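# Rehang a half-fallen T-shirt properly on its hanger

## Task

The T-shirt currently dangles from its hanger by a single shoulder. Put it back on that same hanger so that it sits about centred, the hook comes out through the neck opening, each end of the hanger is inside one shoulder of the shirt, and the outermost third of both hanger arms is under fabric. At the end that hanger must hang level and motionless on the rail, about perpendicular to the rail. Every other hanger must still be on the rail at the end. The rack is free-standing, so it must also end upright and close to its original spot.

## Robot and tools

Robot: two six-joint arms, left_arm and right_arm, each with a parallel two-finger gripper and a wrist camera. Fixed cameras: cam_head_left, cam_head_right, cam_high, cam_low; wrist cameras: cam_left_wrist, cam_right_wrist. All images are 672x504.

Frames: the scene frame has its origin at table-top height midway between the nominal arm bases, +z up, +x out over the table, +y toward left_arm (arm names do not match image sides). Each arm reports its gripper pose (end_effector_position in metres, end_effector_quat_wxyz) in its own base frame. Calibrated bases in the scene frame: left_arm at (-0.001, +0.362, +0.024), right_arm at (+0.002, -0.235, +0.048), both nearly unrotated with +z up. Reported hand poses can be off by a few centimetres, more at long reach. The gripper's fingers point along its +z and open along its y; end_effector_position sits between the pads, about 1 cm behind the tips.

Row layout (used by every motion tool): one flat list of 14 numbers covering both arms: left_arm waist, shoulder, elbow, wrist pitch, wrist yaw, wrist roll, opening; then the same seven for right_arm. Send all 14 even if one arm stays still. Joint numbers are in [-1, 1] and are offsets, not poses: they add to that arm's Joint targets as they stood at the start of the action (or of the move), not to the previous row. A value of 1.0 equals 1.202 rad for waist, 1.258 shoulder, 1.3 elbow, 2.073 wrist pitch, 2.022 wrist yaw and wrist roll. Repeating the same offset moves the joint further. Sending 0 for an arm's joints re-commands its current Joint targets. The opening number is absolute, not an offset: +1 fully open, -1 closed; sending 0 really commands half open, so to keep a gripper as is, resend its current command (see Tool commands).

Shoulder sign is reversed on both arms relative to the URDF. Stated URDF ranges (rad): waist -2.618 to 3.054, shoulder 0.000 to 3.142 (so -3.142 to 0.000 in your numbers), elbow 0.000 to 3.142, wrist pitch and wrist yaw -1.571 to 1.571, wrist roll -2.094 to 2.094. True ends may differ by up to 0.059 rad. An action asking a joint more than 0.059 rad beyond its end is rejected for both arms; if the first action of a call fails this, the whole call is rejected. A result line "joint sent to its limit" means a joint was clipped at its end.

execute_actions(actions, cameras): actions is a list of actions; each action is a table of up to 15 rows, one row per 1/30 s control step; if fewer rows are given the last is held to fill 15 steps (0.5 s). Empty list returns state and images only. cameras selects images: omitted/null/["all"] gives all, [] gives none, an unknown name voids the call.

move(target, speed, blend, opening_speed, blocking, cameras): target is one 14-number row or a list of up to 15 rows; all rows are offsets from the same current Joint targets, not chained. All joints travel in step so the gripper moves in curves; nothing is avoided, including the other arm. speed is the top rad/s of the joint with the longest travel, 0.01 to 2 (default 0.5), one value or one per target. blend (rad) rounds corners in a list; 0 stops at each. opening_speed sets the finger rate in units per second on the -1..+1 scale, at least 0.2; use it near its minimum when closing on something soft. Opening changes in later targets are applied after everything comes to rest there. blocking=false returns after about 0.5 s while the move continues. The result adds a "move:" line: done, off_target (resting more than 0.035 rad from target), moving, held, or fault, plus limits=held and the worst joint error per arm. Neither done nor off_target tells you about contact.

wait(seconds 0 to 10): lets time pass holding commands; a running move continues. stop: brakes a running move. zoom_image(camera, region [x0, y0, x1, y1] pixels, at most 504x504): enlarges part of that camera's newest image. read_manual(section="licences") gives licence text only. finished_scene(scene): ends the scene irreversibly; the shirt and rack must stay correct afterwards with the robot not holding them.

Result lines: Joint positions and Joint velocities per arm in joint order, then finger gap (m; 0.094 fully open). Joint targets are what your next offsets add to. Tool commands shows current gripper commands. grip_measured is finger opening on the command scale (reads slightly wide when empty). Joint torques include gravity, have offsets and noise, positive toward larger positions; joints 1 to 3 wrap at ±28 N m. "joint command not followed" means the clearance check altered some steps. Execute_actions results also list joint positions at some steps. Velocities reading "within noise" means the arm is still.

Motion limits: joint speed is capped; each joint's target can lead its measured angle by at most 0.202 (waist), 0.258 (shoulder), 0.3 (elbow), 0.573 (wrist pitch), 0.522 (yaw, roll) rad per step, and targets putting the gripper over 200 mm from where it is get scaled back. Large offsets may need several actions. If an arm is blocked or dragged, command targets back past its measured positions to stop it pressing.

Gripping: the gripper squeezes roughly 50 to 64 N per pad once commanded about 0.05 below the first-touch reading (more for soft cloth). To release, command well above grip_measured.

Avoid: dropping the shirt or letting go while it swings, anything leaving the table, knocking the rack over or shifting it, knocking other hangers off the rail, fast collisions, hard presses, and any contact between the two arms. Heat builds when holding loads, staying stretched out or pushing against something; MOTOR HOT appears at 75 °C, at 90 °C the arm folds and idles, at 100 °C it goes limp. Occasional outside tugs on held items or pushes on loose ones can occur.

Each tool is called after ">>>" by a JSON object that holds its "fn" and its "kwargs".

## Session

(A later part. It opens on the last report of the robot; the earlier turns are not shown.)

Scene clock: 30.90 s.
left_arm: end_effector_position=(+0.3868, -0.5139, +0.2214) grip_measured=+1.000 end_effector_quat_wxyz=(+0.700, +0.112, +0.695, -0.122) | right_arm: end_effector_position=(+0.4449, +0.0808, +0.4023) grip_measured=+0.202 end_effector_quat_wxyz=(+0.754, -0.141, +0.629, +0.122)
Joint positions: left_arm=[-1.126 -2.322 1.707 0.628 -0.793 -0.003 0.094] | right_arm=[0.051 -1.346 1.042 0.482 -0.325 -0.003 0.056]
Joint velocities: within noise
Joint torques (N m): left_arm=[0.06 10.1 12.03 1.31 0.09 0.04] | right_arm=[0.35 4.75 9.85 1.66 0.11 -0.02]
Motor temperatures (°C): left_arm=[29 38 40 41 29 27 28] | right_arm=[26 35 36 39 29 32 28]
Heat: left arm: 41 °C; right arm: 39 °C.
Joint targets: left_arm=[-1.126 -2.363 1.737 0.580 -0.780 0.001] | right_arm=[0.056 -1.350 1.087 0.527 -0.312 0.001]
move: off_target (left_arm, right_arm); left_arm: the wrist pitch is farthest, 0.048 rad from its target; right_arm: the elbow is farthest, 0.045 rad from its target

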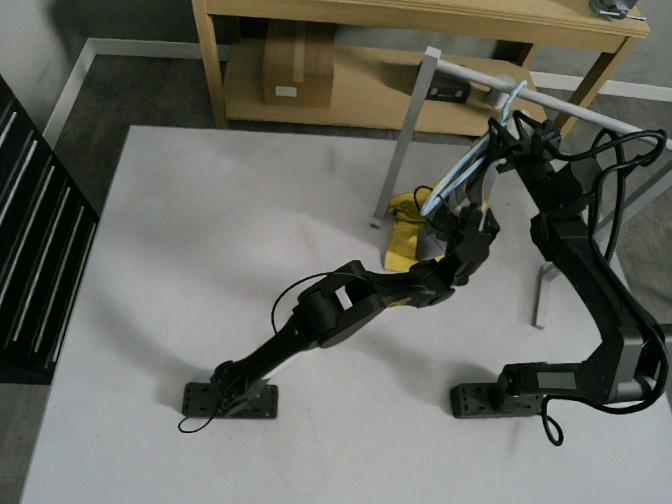

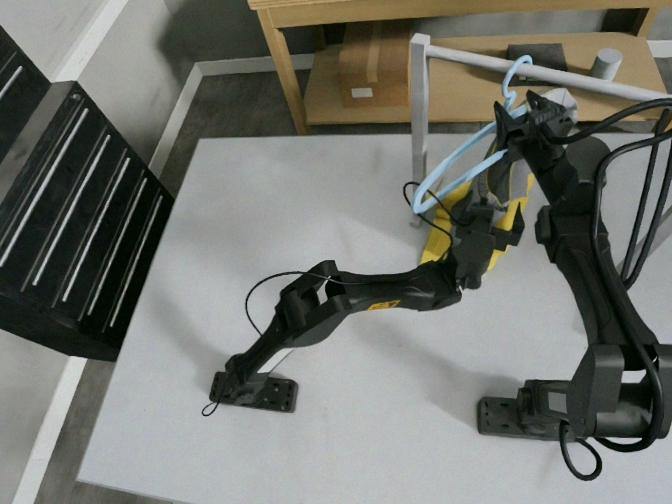

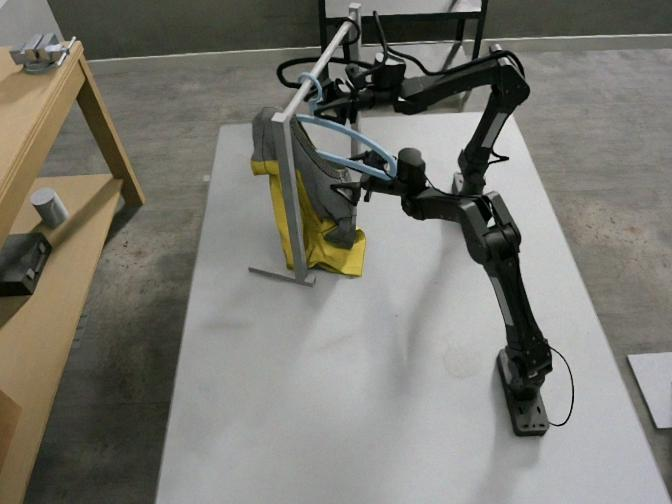

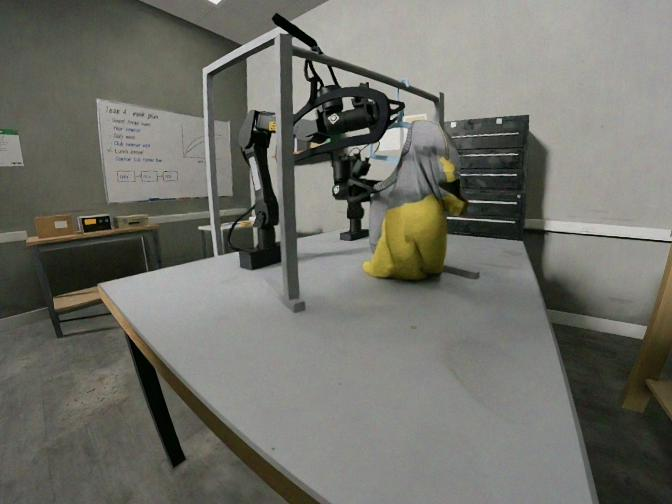

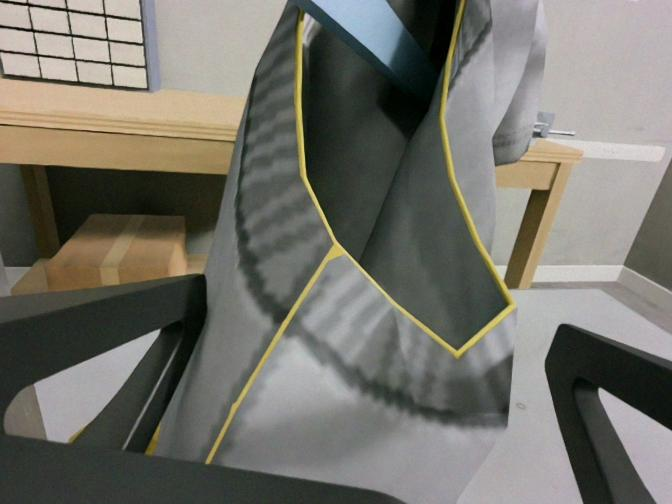

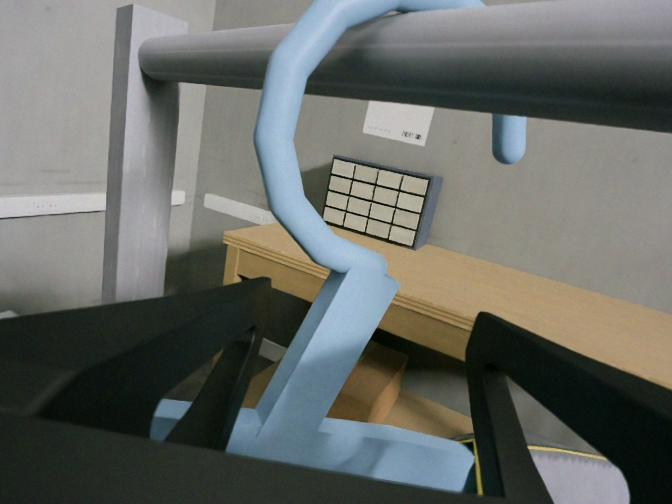

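>>> {"fn": "move", "kwargs": {"target": [-0.0125,0.0135,-0.07,0.0265,-0.0099,0,1,0,0,0,0,0,0,-0.9], "speed": 0.3, "opening_speed": 1.0}}

>>> {"fn": "zoom_image", "kwargs": {"camera": "cam_head_right", "region": [400, 20, 600, 290]}}

Scene clock: 36.00 s.
left_arm: end_effector_position=(+0.3782, -0.5165, +0.2046) grip_measured=+1.000 end_effector_quat_wxyz=(+0.691, +0.133, +0.701, -0.114) | right_arm: end_effector_position=(+0.4457, +0.0798, +0.4017) grip_measured=-0.719 end_effector_quat_wxyz=(+0.754, -0.136, +0.631, +0.123)
Joint positions: left_arm=[-1.139 -2.322 1.668 0.626 -0.787 0.005 0.094] | right_arm=[0.051 -1.348 1.042 0.482 -0.318 0.006 0.013]
Joint velocities: within noise
Joint torques (N m): left_arm=[-0.17 11.51 6.82 1.81 -0.1 0.01] | right_arm=[0.34 4.88 9.88 1.64 0.08 -0.05]
Motor temperatures (°C): left_arm=[29 39 40 41 29 27 28] | right_arm=[26 35 36 41 29 32 28]
Heat: left arm: 41 °C; right arm: 41 °C.
Joint targets: left_arm=[-1.141 -2.346 1.646 0.635 -0.800 0.001] | right_arm=[0.056 -1.350 1.087 0.527 -0.312 0.001]
move: off_target (right_arm); right_arm: the elbow is farthest, 0.045 rad from its target

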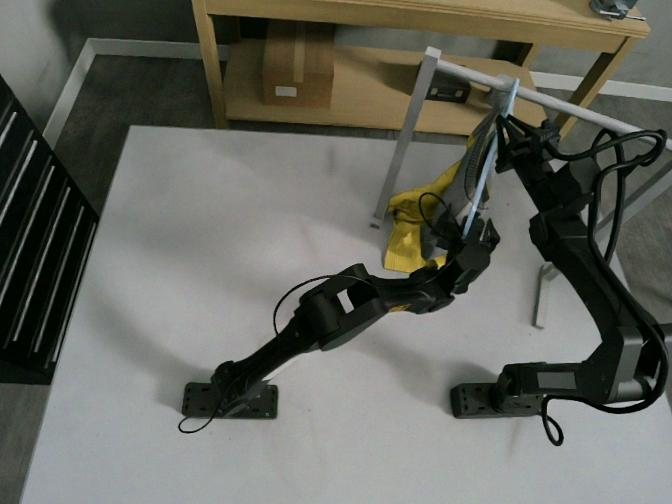

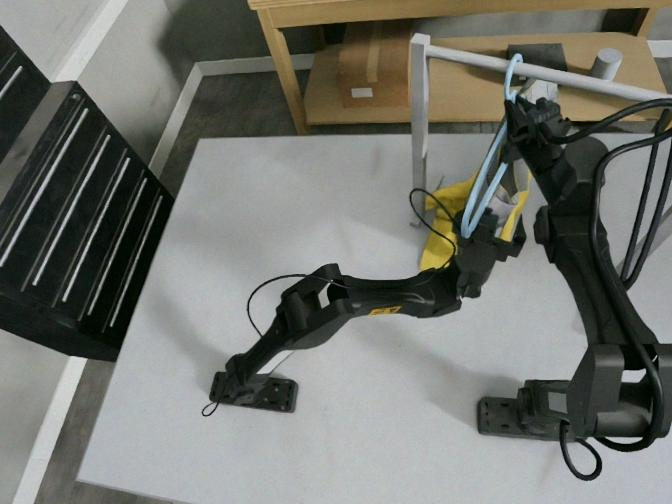

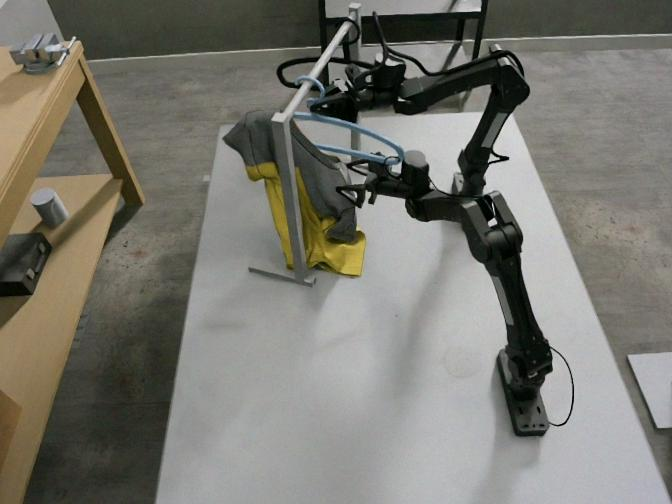

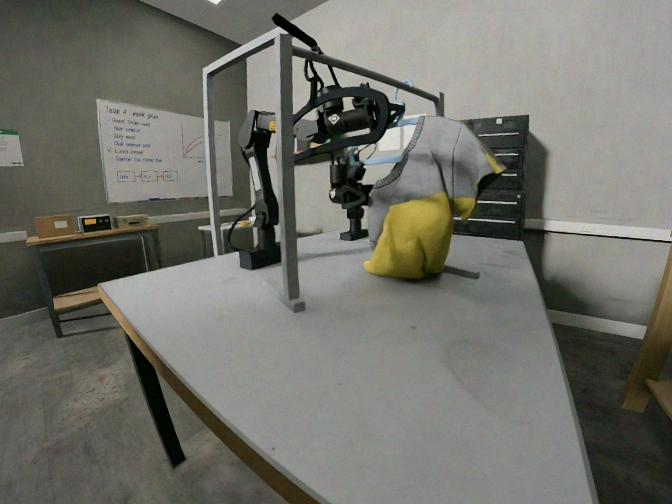

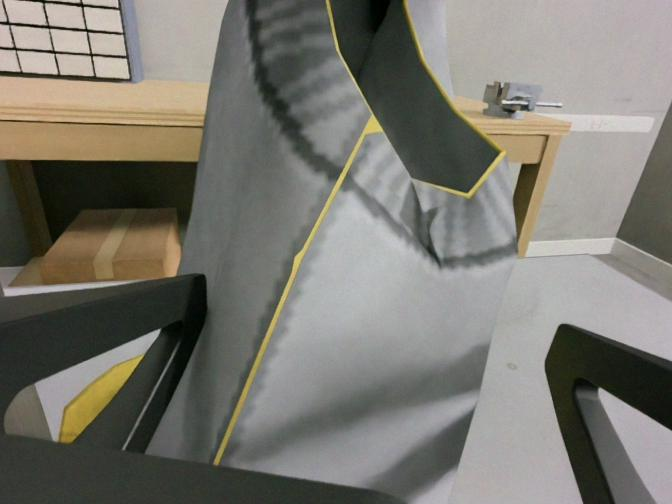

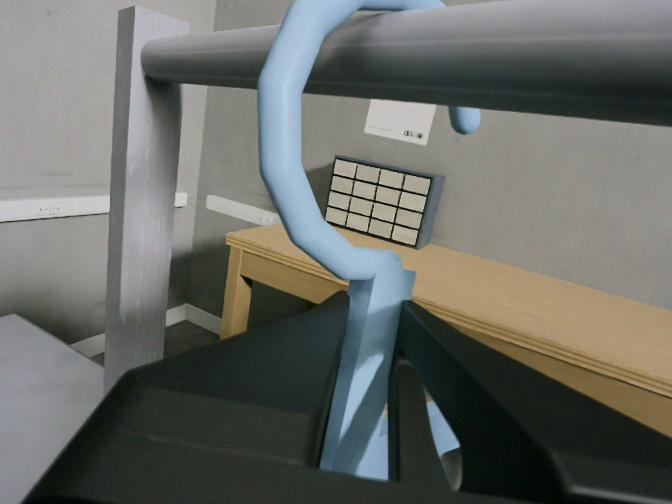

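Scaled by 1.867 from the camera's 672x504 image, which has a finer 960x720 frame.

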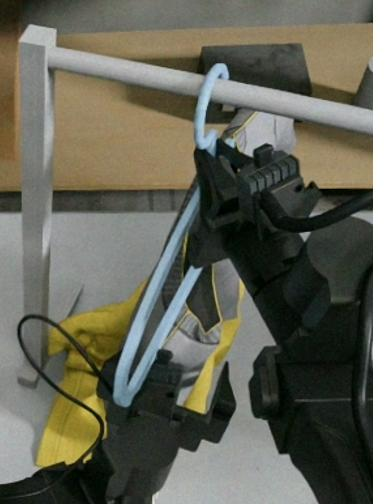

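>>> {"fn": "move", "kwargs": {"target": [0.028,-0.0938,0.1942,-0.0615,0.0277,0,1,0,0,0,0,0,0,-0.9], "speed": 0.4, "cameras": ["cam_left_wrist","cam_high","cam_head_right"]}}

Scene clock: 38.30 s.
left_arm: end_effector_position=(+0.4019, -0.5367, +0.2071) grip_measured=+1.000 end_effector_quat_wxyz=(+0.692, +0.131, +0.699, -0.122) | right_arm: end_effector_position=(+0.4463, +0.0783, +0.4018) grip_measured=-0.724 end_effector_quat_wxyz=(+0.754, -0.132, +0.631, +0.121)
Joint positions: left_arm=[-1.112 -2.428 1.862 0.548 -0.752 -0.001 0.094] | right_arm=[0.051 -1.348 1.042 0.482 -0.309 0.006 0.013]
Joint velocities: within noise
Joint torques (N m): left_arm=[0.62 11.37 12.56 1.35 0.1 -0.01] | right_arm=[0.34 4.88 9.85 1.65 0.07 -0.06]
Motor temperatures (°C): left_arm=[29 39 40 41 29 27 28] | right_arm=[26 35 36 41 29 31 28]
Heat: left arm: 41 °C; right arm: 41 °C.
Joint targets: left_arm=[-1.107 -2.464 1.898 0.507 -0.744 0.001] | right_arm=[0.056 -1.350 1.087 0.527 -0.312 0.001]
move: off_target (left_arm, right_arm); left_arm: the wrist pitch is farthest, 0.041 rad from its target; right_arm: the elbow is farthest, 0.045 rad from its target
Images, in order (width x height): cam_head_right 672x504, cam_high 672x504, cam_left_wrist 672x504.

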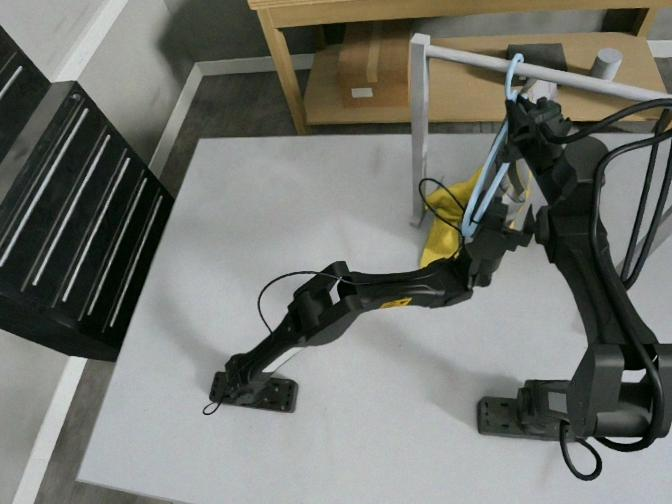

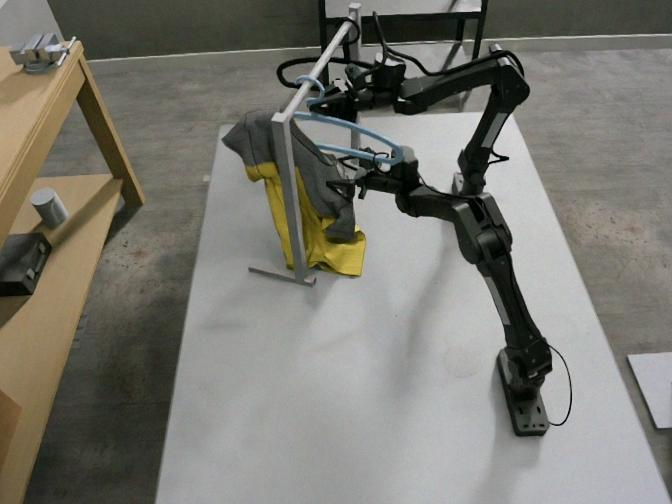

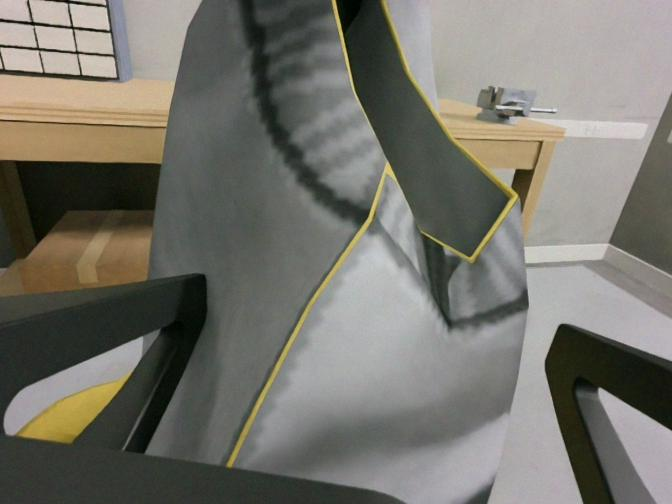

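>>> {"fn": "move", "kwargs": {"target": [-0.006,0,0,0,0,0,-1,0,0,0,0,0,0,-0.9], "opening_speed": 1.2, "cameras": ["cam_left_wrist","cam_high","cam_head_right"]}}

Scene clock: 40.37 s.
left_arm: end_effector_position=(+0.4021, -0.5359, +0.2071) grip_measured=-0.955 end_effector_quat_wxyz=(+0.692, +0.130, +0.700, -0.121) | right_arm: end_effector_position=(+0.4462, +0.0785, +0.4018) grip_measured=-0.724 end_effector_quat_wxyz=(+0.754, -0.133, +0.631, +0.121)
Joint positions: left_arm=[-1.112 -2.428 1.862 0.548 -0.756 -0.001 0.002] | right_arm=[0.051 -1.348 1.042 0.482 -0.311 0.006 0.013]
Joint velocities: within noise
Joint torques (N m): left_arm=[-0.09 11.32 12.71 1.31 0.06 0.01] | right_arm=[0.34 4.86 9.88 1.65 0.06 -0.06]
Motor temperatures (°C): left_arm=[29 40 40 41 29 27 28] | right_arm=[26 35 36 41 29 31 28]
Heat: left arm: 41 °C; right arm: 41 °C.
Joint targets: left_arm=[-1.114 -2.464 1.898 0.507 -0.744 0.001] | right_arm=[0.056 -1.350 1.087 0.527 -0.312 0.001]
move: off_target (left_arm, right_arm); left_arm: the wrist pitch is farthest, 0.041 rad from its target; right_arm: the elbow is farthest, 0.045 rad from its target
Images, in order (width x height): cam_head_right 672x504, cam_high 672x504, cam_left_wrist 672x504.

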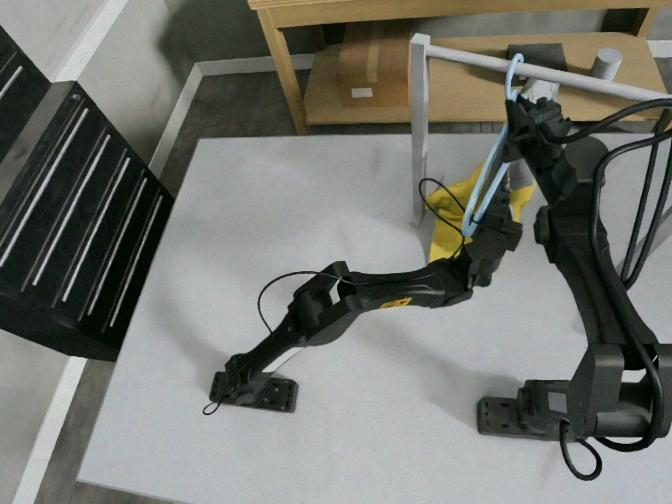

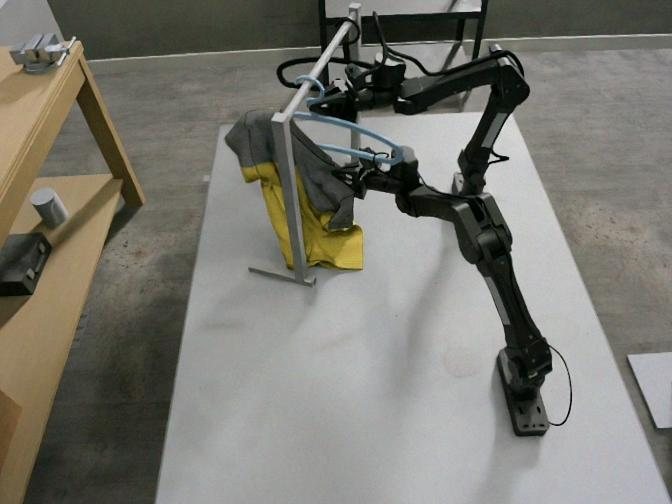

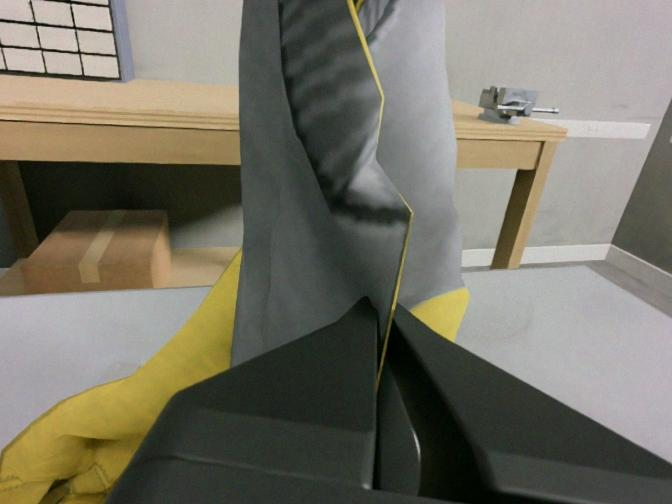

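>>> {"fn": "move", "kwargs": {"target": [[-0.1143,0.1979,-0.3638,0.1196,-0.0796,0,-1,0,0,0,0,0,0,-0.9],[-0.327,0.4563,-0.5523,0.0593,-0.2067,0,-1,0,0,0,0,0,0,-0.9]], "speed": 0.45, "blend": 0.1}}

>>> {"fn": "zoom_image", "kwargs": {"camera": "cam_head_right", "region": [400, 20, 600, 290]}}

>>> {"fn": "zoom_image", "kwargs": {"camera": "cam_high", "region": [210, 50, 460, 300]}}

Scene clock: 44.50 s.
left_arm: end_effector_position=(+0.2039, -0.4589, +0.2566) grip_measured=-0.955 end_effector_quat_wxyz=(+0.697, +0.115, +0.699, -0.112) | right_arm: end_effector_position=(+0.4450, +0.0821, +0.4016) grip_measured=-0.724 end_effector_quat_wxyz=(+0.752, -0.135, +0.631, +0.132)
Joint positions: left_arm=[-1.487 -1.907 1.213 0.688 -1.166 -0.001 0.002] | right_arm=[0.054 -1.348 1.042 0.482 -0.326 0.02 0.013]
Joint velocities: within noise
Joint torques (N m): left_arm=[-1.83 10.97 5.81 0.96 0.02 -0.01] | right_arm=[0.16 4.86 9.88 1.65 0.14 -0.2]
Motor temperatures (°C): left_arm=[29 40 40 40 29 27 28] | right_arm=[26 35 37 42 29 31 29]
Heat: left arm: 40 °C; right arm: 42 °C.
Joint targets: left_arm=[-1.507 -1.890 1.180 0.630 -1.162 0.001] | right_arm=[0.056 -1.350 1.087 0.527 -0.312 0.001]
move: off_target (left_arm, right_arm); left_arm: the wrist pitch is farthest, 0.058 rad from its target; right_arm: the elbow is farthest, 0.045 rad from its target

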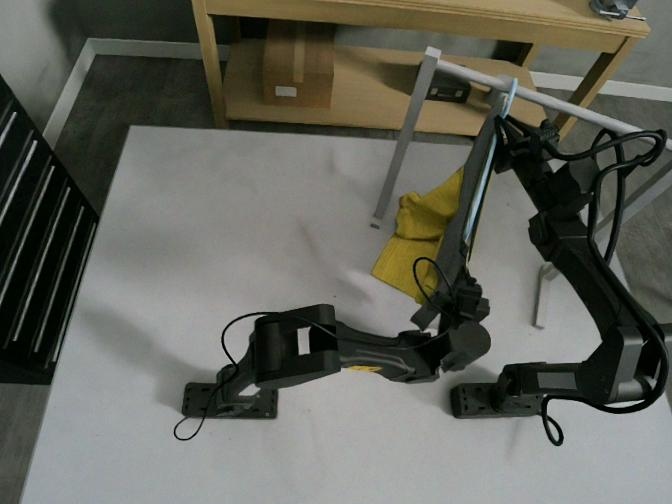

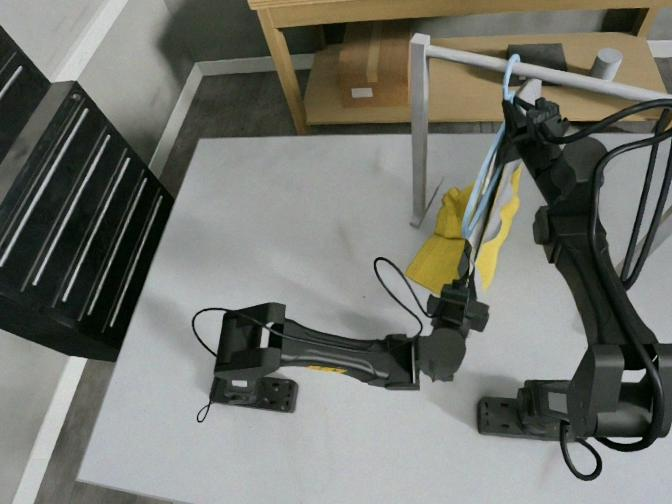

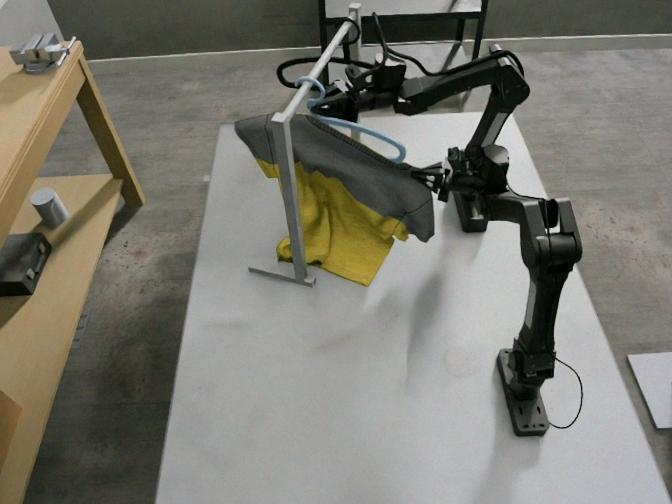

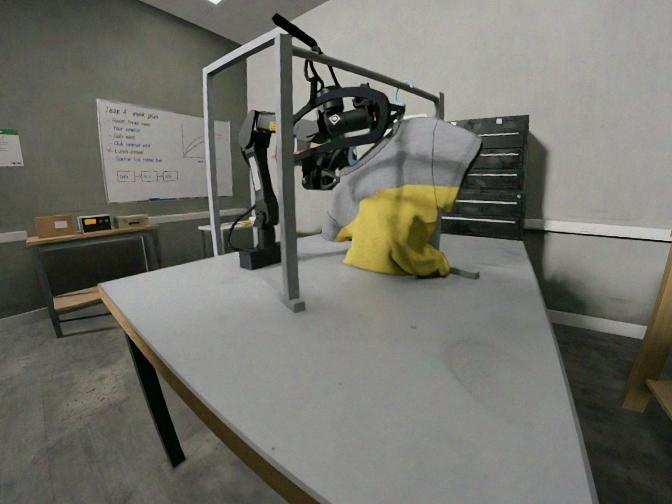

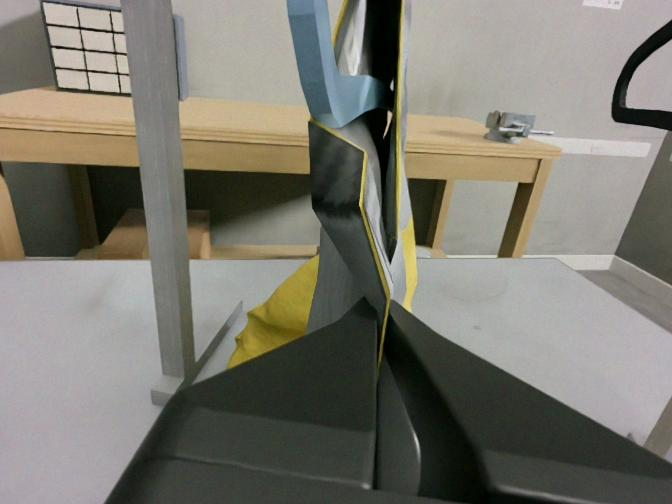

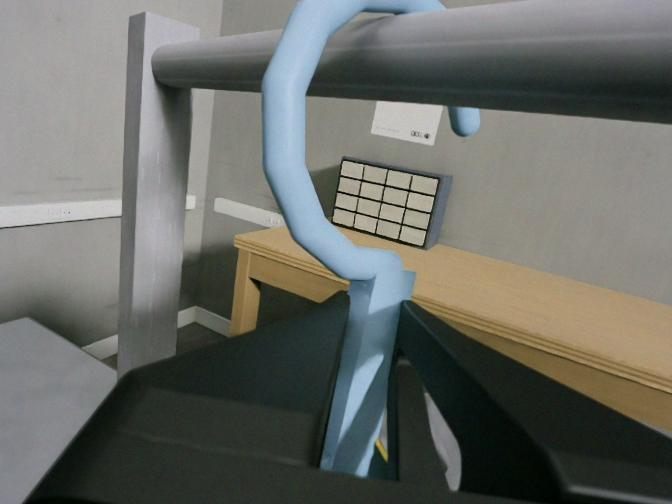

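Scaled by 1.867 from the camera's 672x504 image, which has a finer 960x720 frame.

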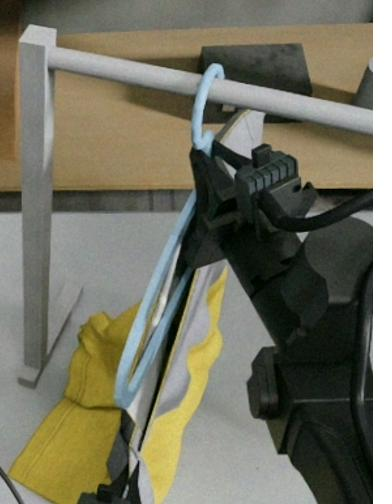

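Scaled by 2.016 from the camera's 672x504 image, which has a finer 960x720 frame.

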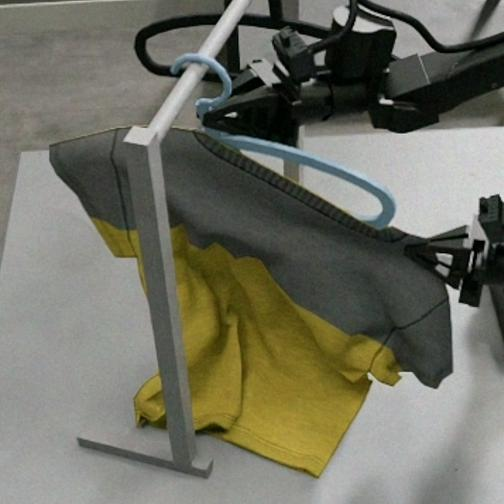

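>>> {"fn": "move", "kwargs": {"target": [[0,0.0755,-0.0692,0.0145,0,0,-1,0,0,0,0,0,0,-0.9],[0,0.1471,0.1269,-0.1375,0,0,-1,0,0,0,0,0,0,-0.9]], "speed": 0.4, "blend": 0.05, "cameras": ["cam_left_wrist","cam_high","cam_head_right","cam_right_wrist"]}}

>>> {"fn": "zoom_image", "kwargs": {"camera": "cam_head_right", "region": [400, 20, 600, 290]}}

>>> {"fn": "zoom_image", "kwargs": {"camera": "cam_high", "region": [210, 50, 460, 300]}}

Scene clock: 47.70 s.
left_arm: end_effector_position=(+0.2022, -0.4349, +0.3325) grip_measured=-0.955 end_effector_quat_wxyz=(+0.696, +0.119, +0.700, -0.104) | right_arm: end_effector_position=(+0.4446, +0.0834, +0.4016) grip_measured=-0.725 end_effector_quat_wxyz=(+0.752, -0.136, +0.631, +0.135)
Joint positions: left_arm=[-1.487 -1.73 1.317 0.389 -1.171 -0.001 0.002] | right_arm=[0.055 -1.348 1.042 0.482 -0.331 0.023 0.013]
Joint velocities: within noise
Joint torques (N m): left_arm=[-1.69 10.56 11.82 1.08 0.08 -0.05] | right_arm=[0.06 4.86 9.85 1.65 0.19 -0.22]
Motor temperatures (°C): left_arm=[29 41 40 40 29 27 29] | right_arm=[26 35 37 43 29 31 29]
Heat: left arm: 41 °C; right arm: 43 °C.
Joint targets: left_arm=[-1.507 -1.705 1.345 0.345 -1.162 0.001] | right_arm=[0.056 -1.350 1.087 0.527 -0.312 0.001]
move: off_target (left_arm, right_arm); blend cut to 0.0475 rad at target 1; left_arm: the wrist pitch is farthest, 0.044 rad from its target; right_arm: the elbow is farthest, 0.045 rad from its target
Images, in order (width x height): cam_head_right 672x504, cam_high 672x504, cam_left_wrist 672x504, cam_right_wrist 672x504.

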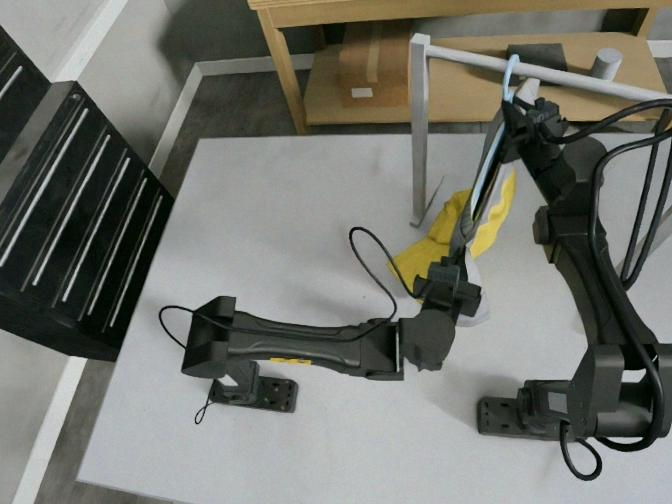

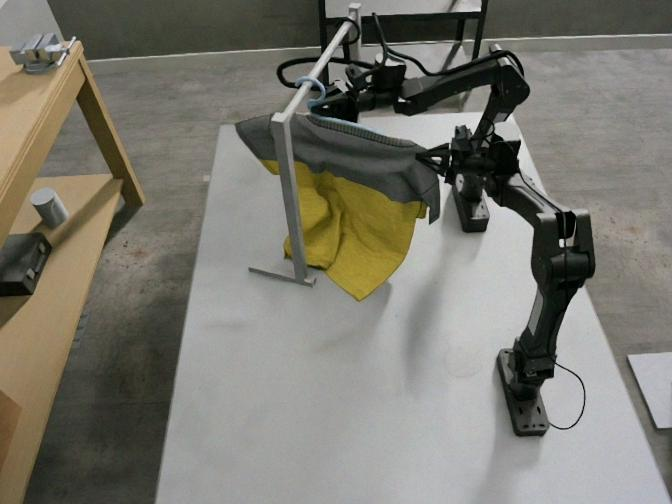

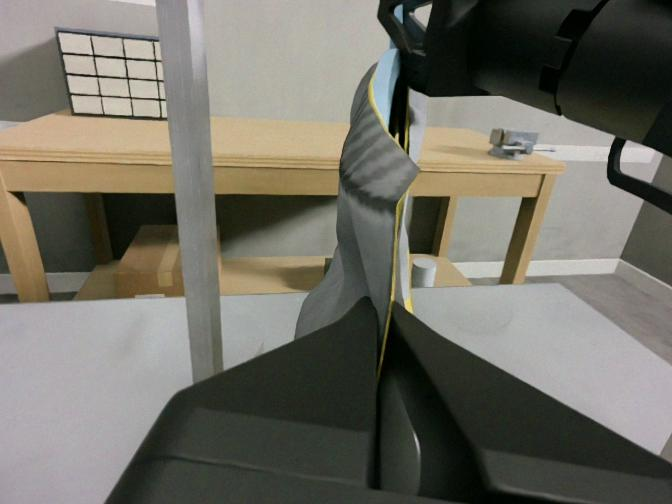

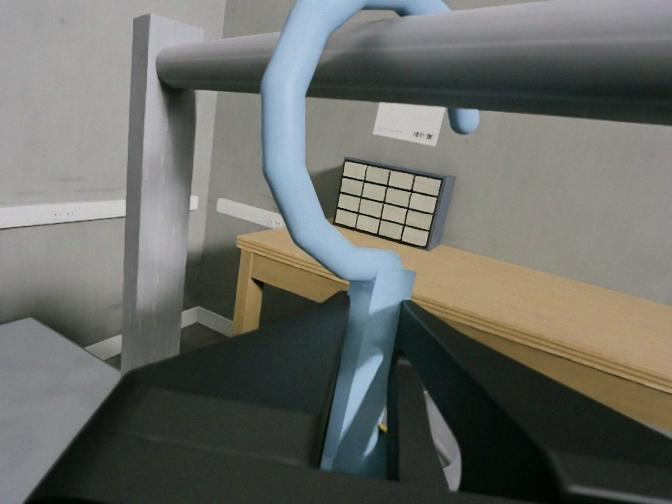

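Scaled by 1.867 from the camera's 672x504 image, which has a finer 960x720 frame.

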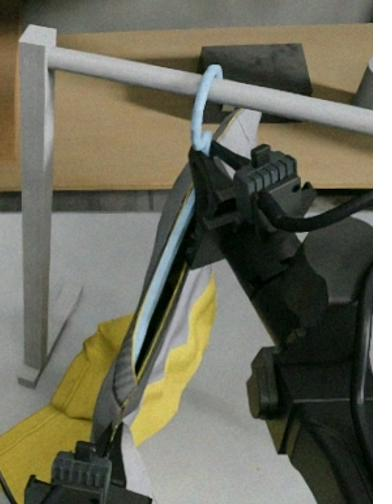

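Scaled by 2.016 from the camera's 672x504 image, which has a finer 960x720 frame.

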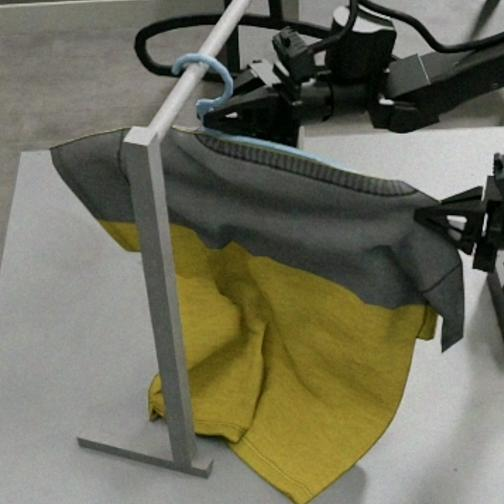

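>>> {"fn": "move", "kwargs": {"target": [[0,0,0.2696,-0.1616,0,0,-1,0,0,0,0,0,0,-0.9],[0.2138,-0.287,0.6008,-0.2195,0.1296,0,-1,0,0,0,0,0,0,-0.9]], "speed": 0.5, "blend": 0.03}}

>>> {"fn": "zoom_image", "kwargs": {"camera": "cam_head_right", "region": [400, 20, 600, 290]}}

>>> {"fn": "zoom_image", "kwargs": {"camera": "cam_high", "region": [210, 50, 460, 300]}}

Scene clock: 50.83 s.
left_arm: end_effector_position=(+0.3085, -0.4860, +0.4298) grip_measured=-0.955 end_effector_quat_wxyz=(+0.696, +0.120, +0.697, -0.120) | right_arm: end_effector_position=(+0.4460, +0.0795, +0.4021) grip_measured=-0.732 end_effector_quat_wxyz=(+0.755, -0.136, +0.630, +0.117)
Joint positions: left_arm=[-1.255 -2.034 2.098 -0.065 -0.914 -0.001 0.002] | right_arm=[0.055 -1.348 1.042 0.484 -0.308 -0.005 0.013]
Joint velocities: within noise
Joint torques (N m): left_arm=[0.49 8.64 11.63 1.25 0.13 -0.01] | right_arm=[0.06 4.89 9.87 1.63 0.05 -0.01]
Motor temperatures (°C): left_arm=[29 41 41 40 29 27 29] | right_arm=[26 35 37 43 29 31 29]
Heat: left arm: 41 °C; right arm: 43 °C.
Joint targets: left_arm=[-1.250 -2.066 2.126 -0.110 -0.900 0.001] | right_arm=[0.056 -1.350 1.087 0.527 -0.312 0.001]
move: off_target (left_arm, right_arm); left_arm: the wrist pitch is farthest, 0.045 rad from its target; right_arm: the elbow is farthest, 0.045 rad from its target

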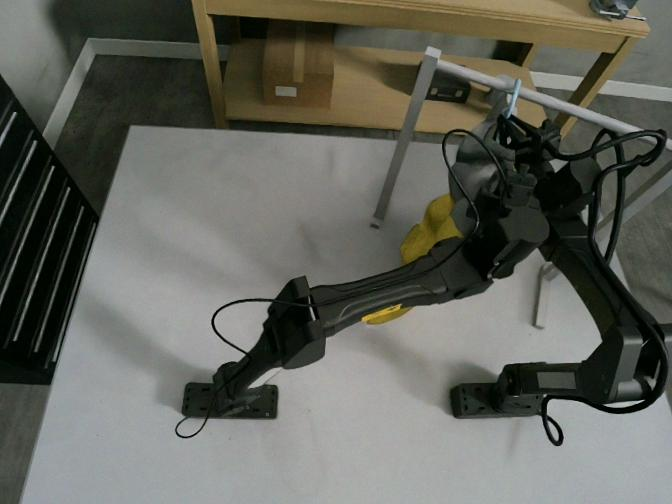

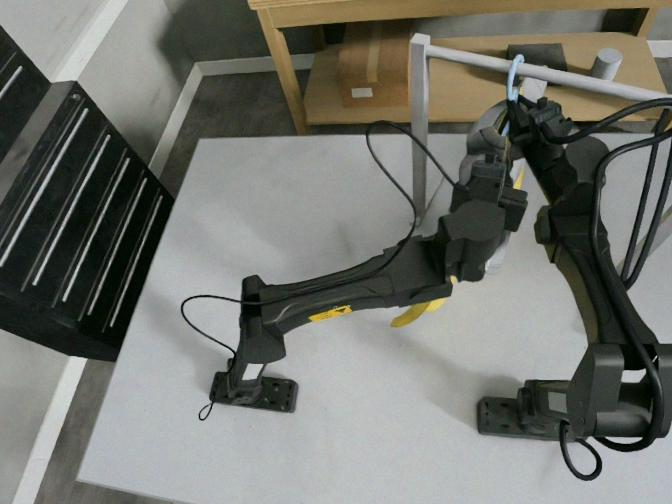

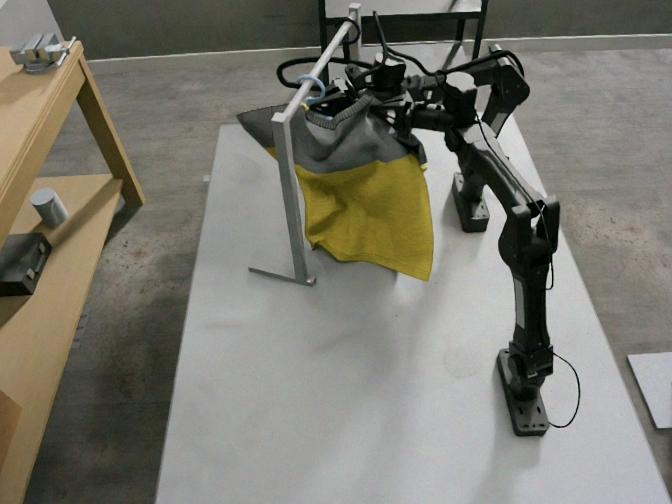

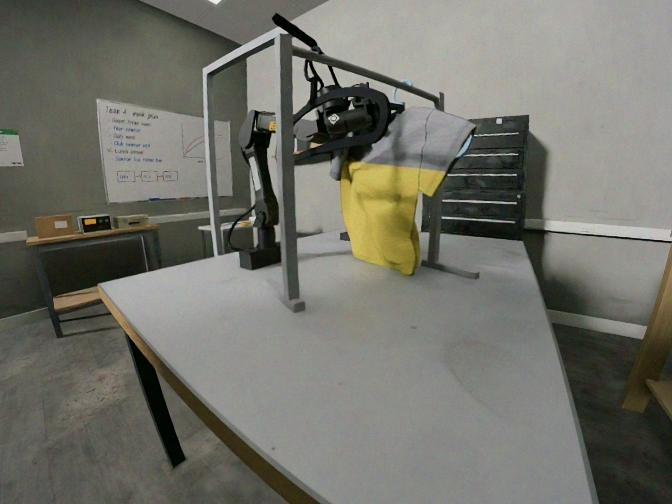

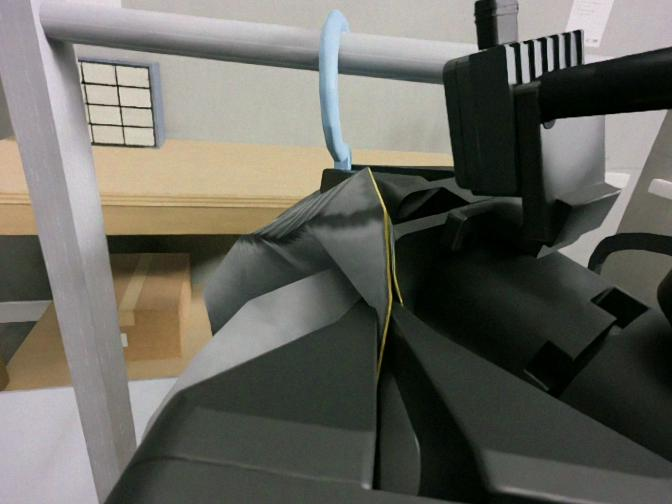

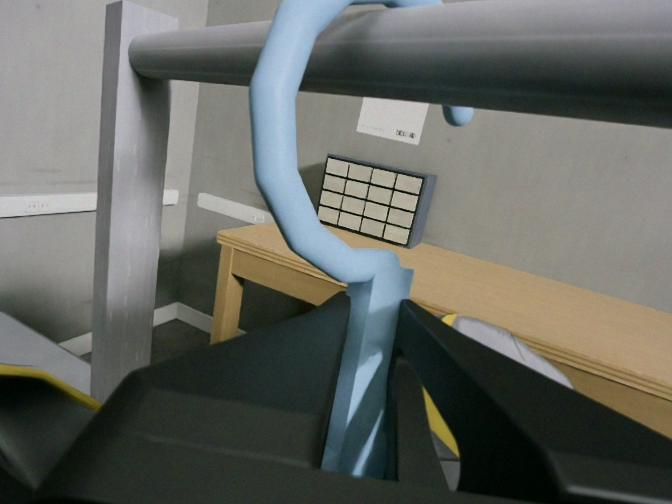

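Scaled by 1.867 from the camera's 672x504 image, which has a finer 960x720 frame.

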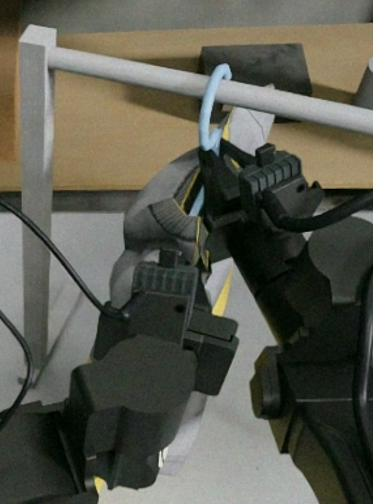

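Scaled by 2.016 from the camera's 672x504 image, which has a finer 960x720 frame.

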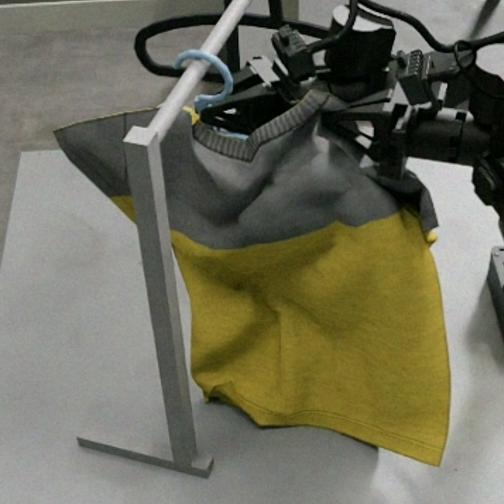

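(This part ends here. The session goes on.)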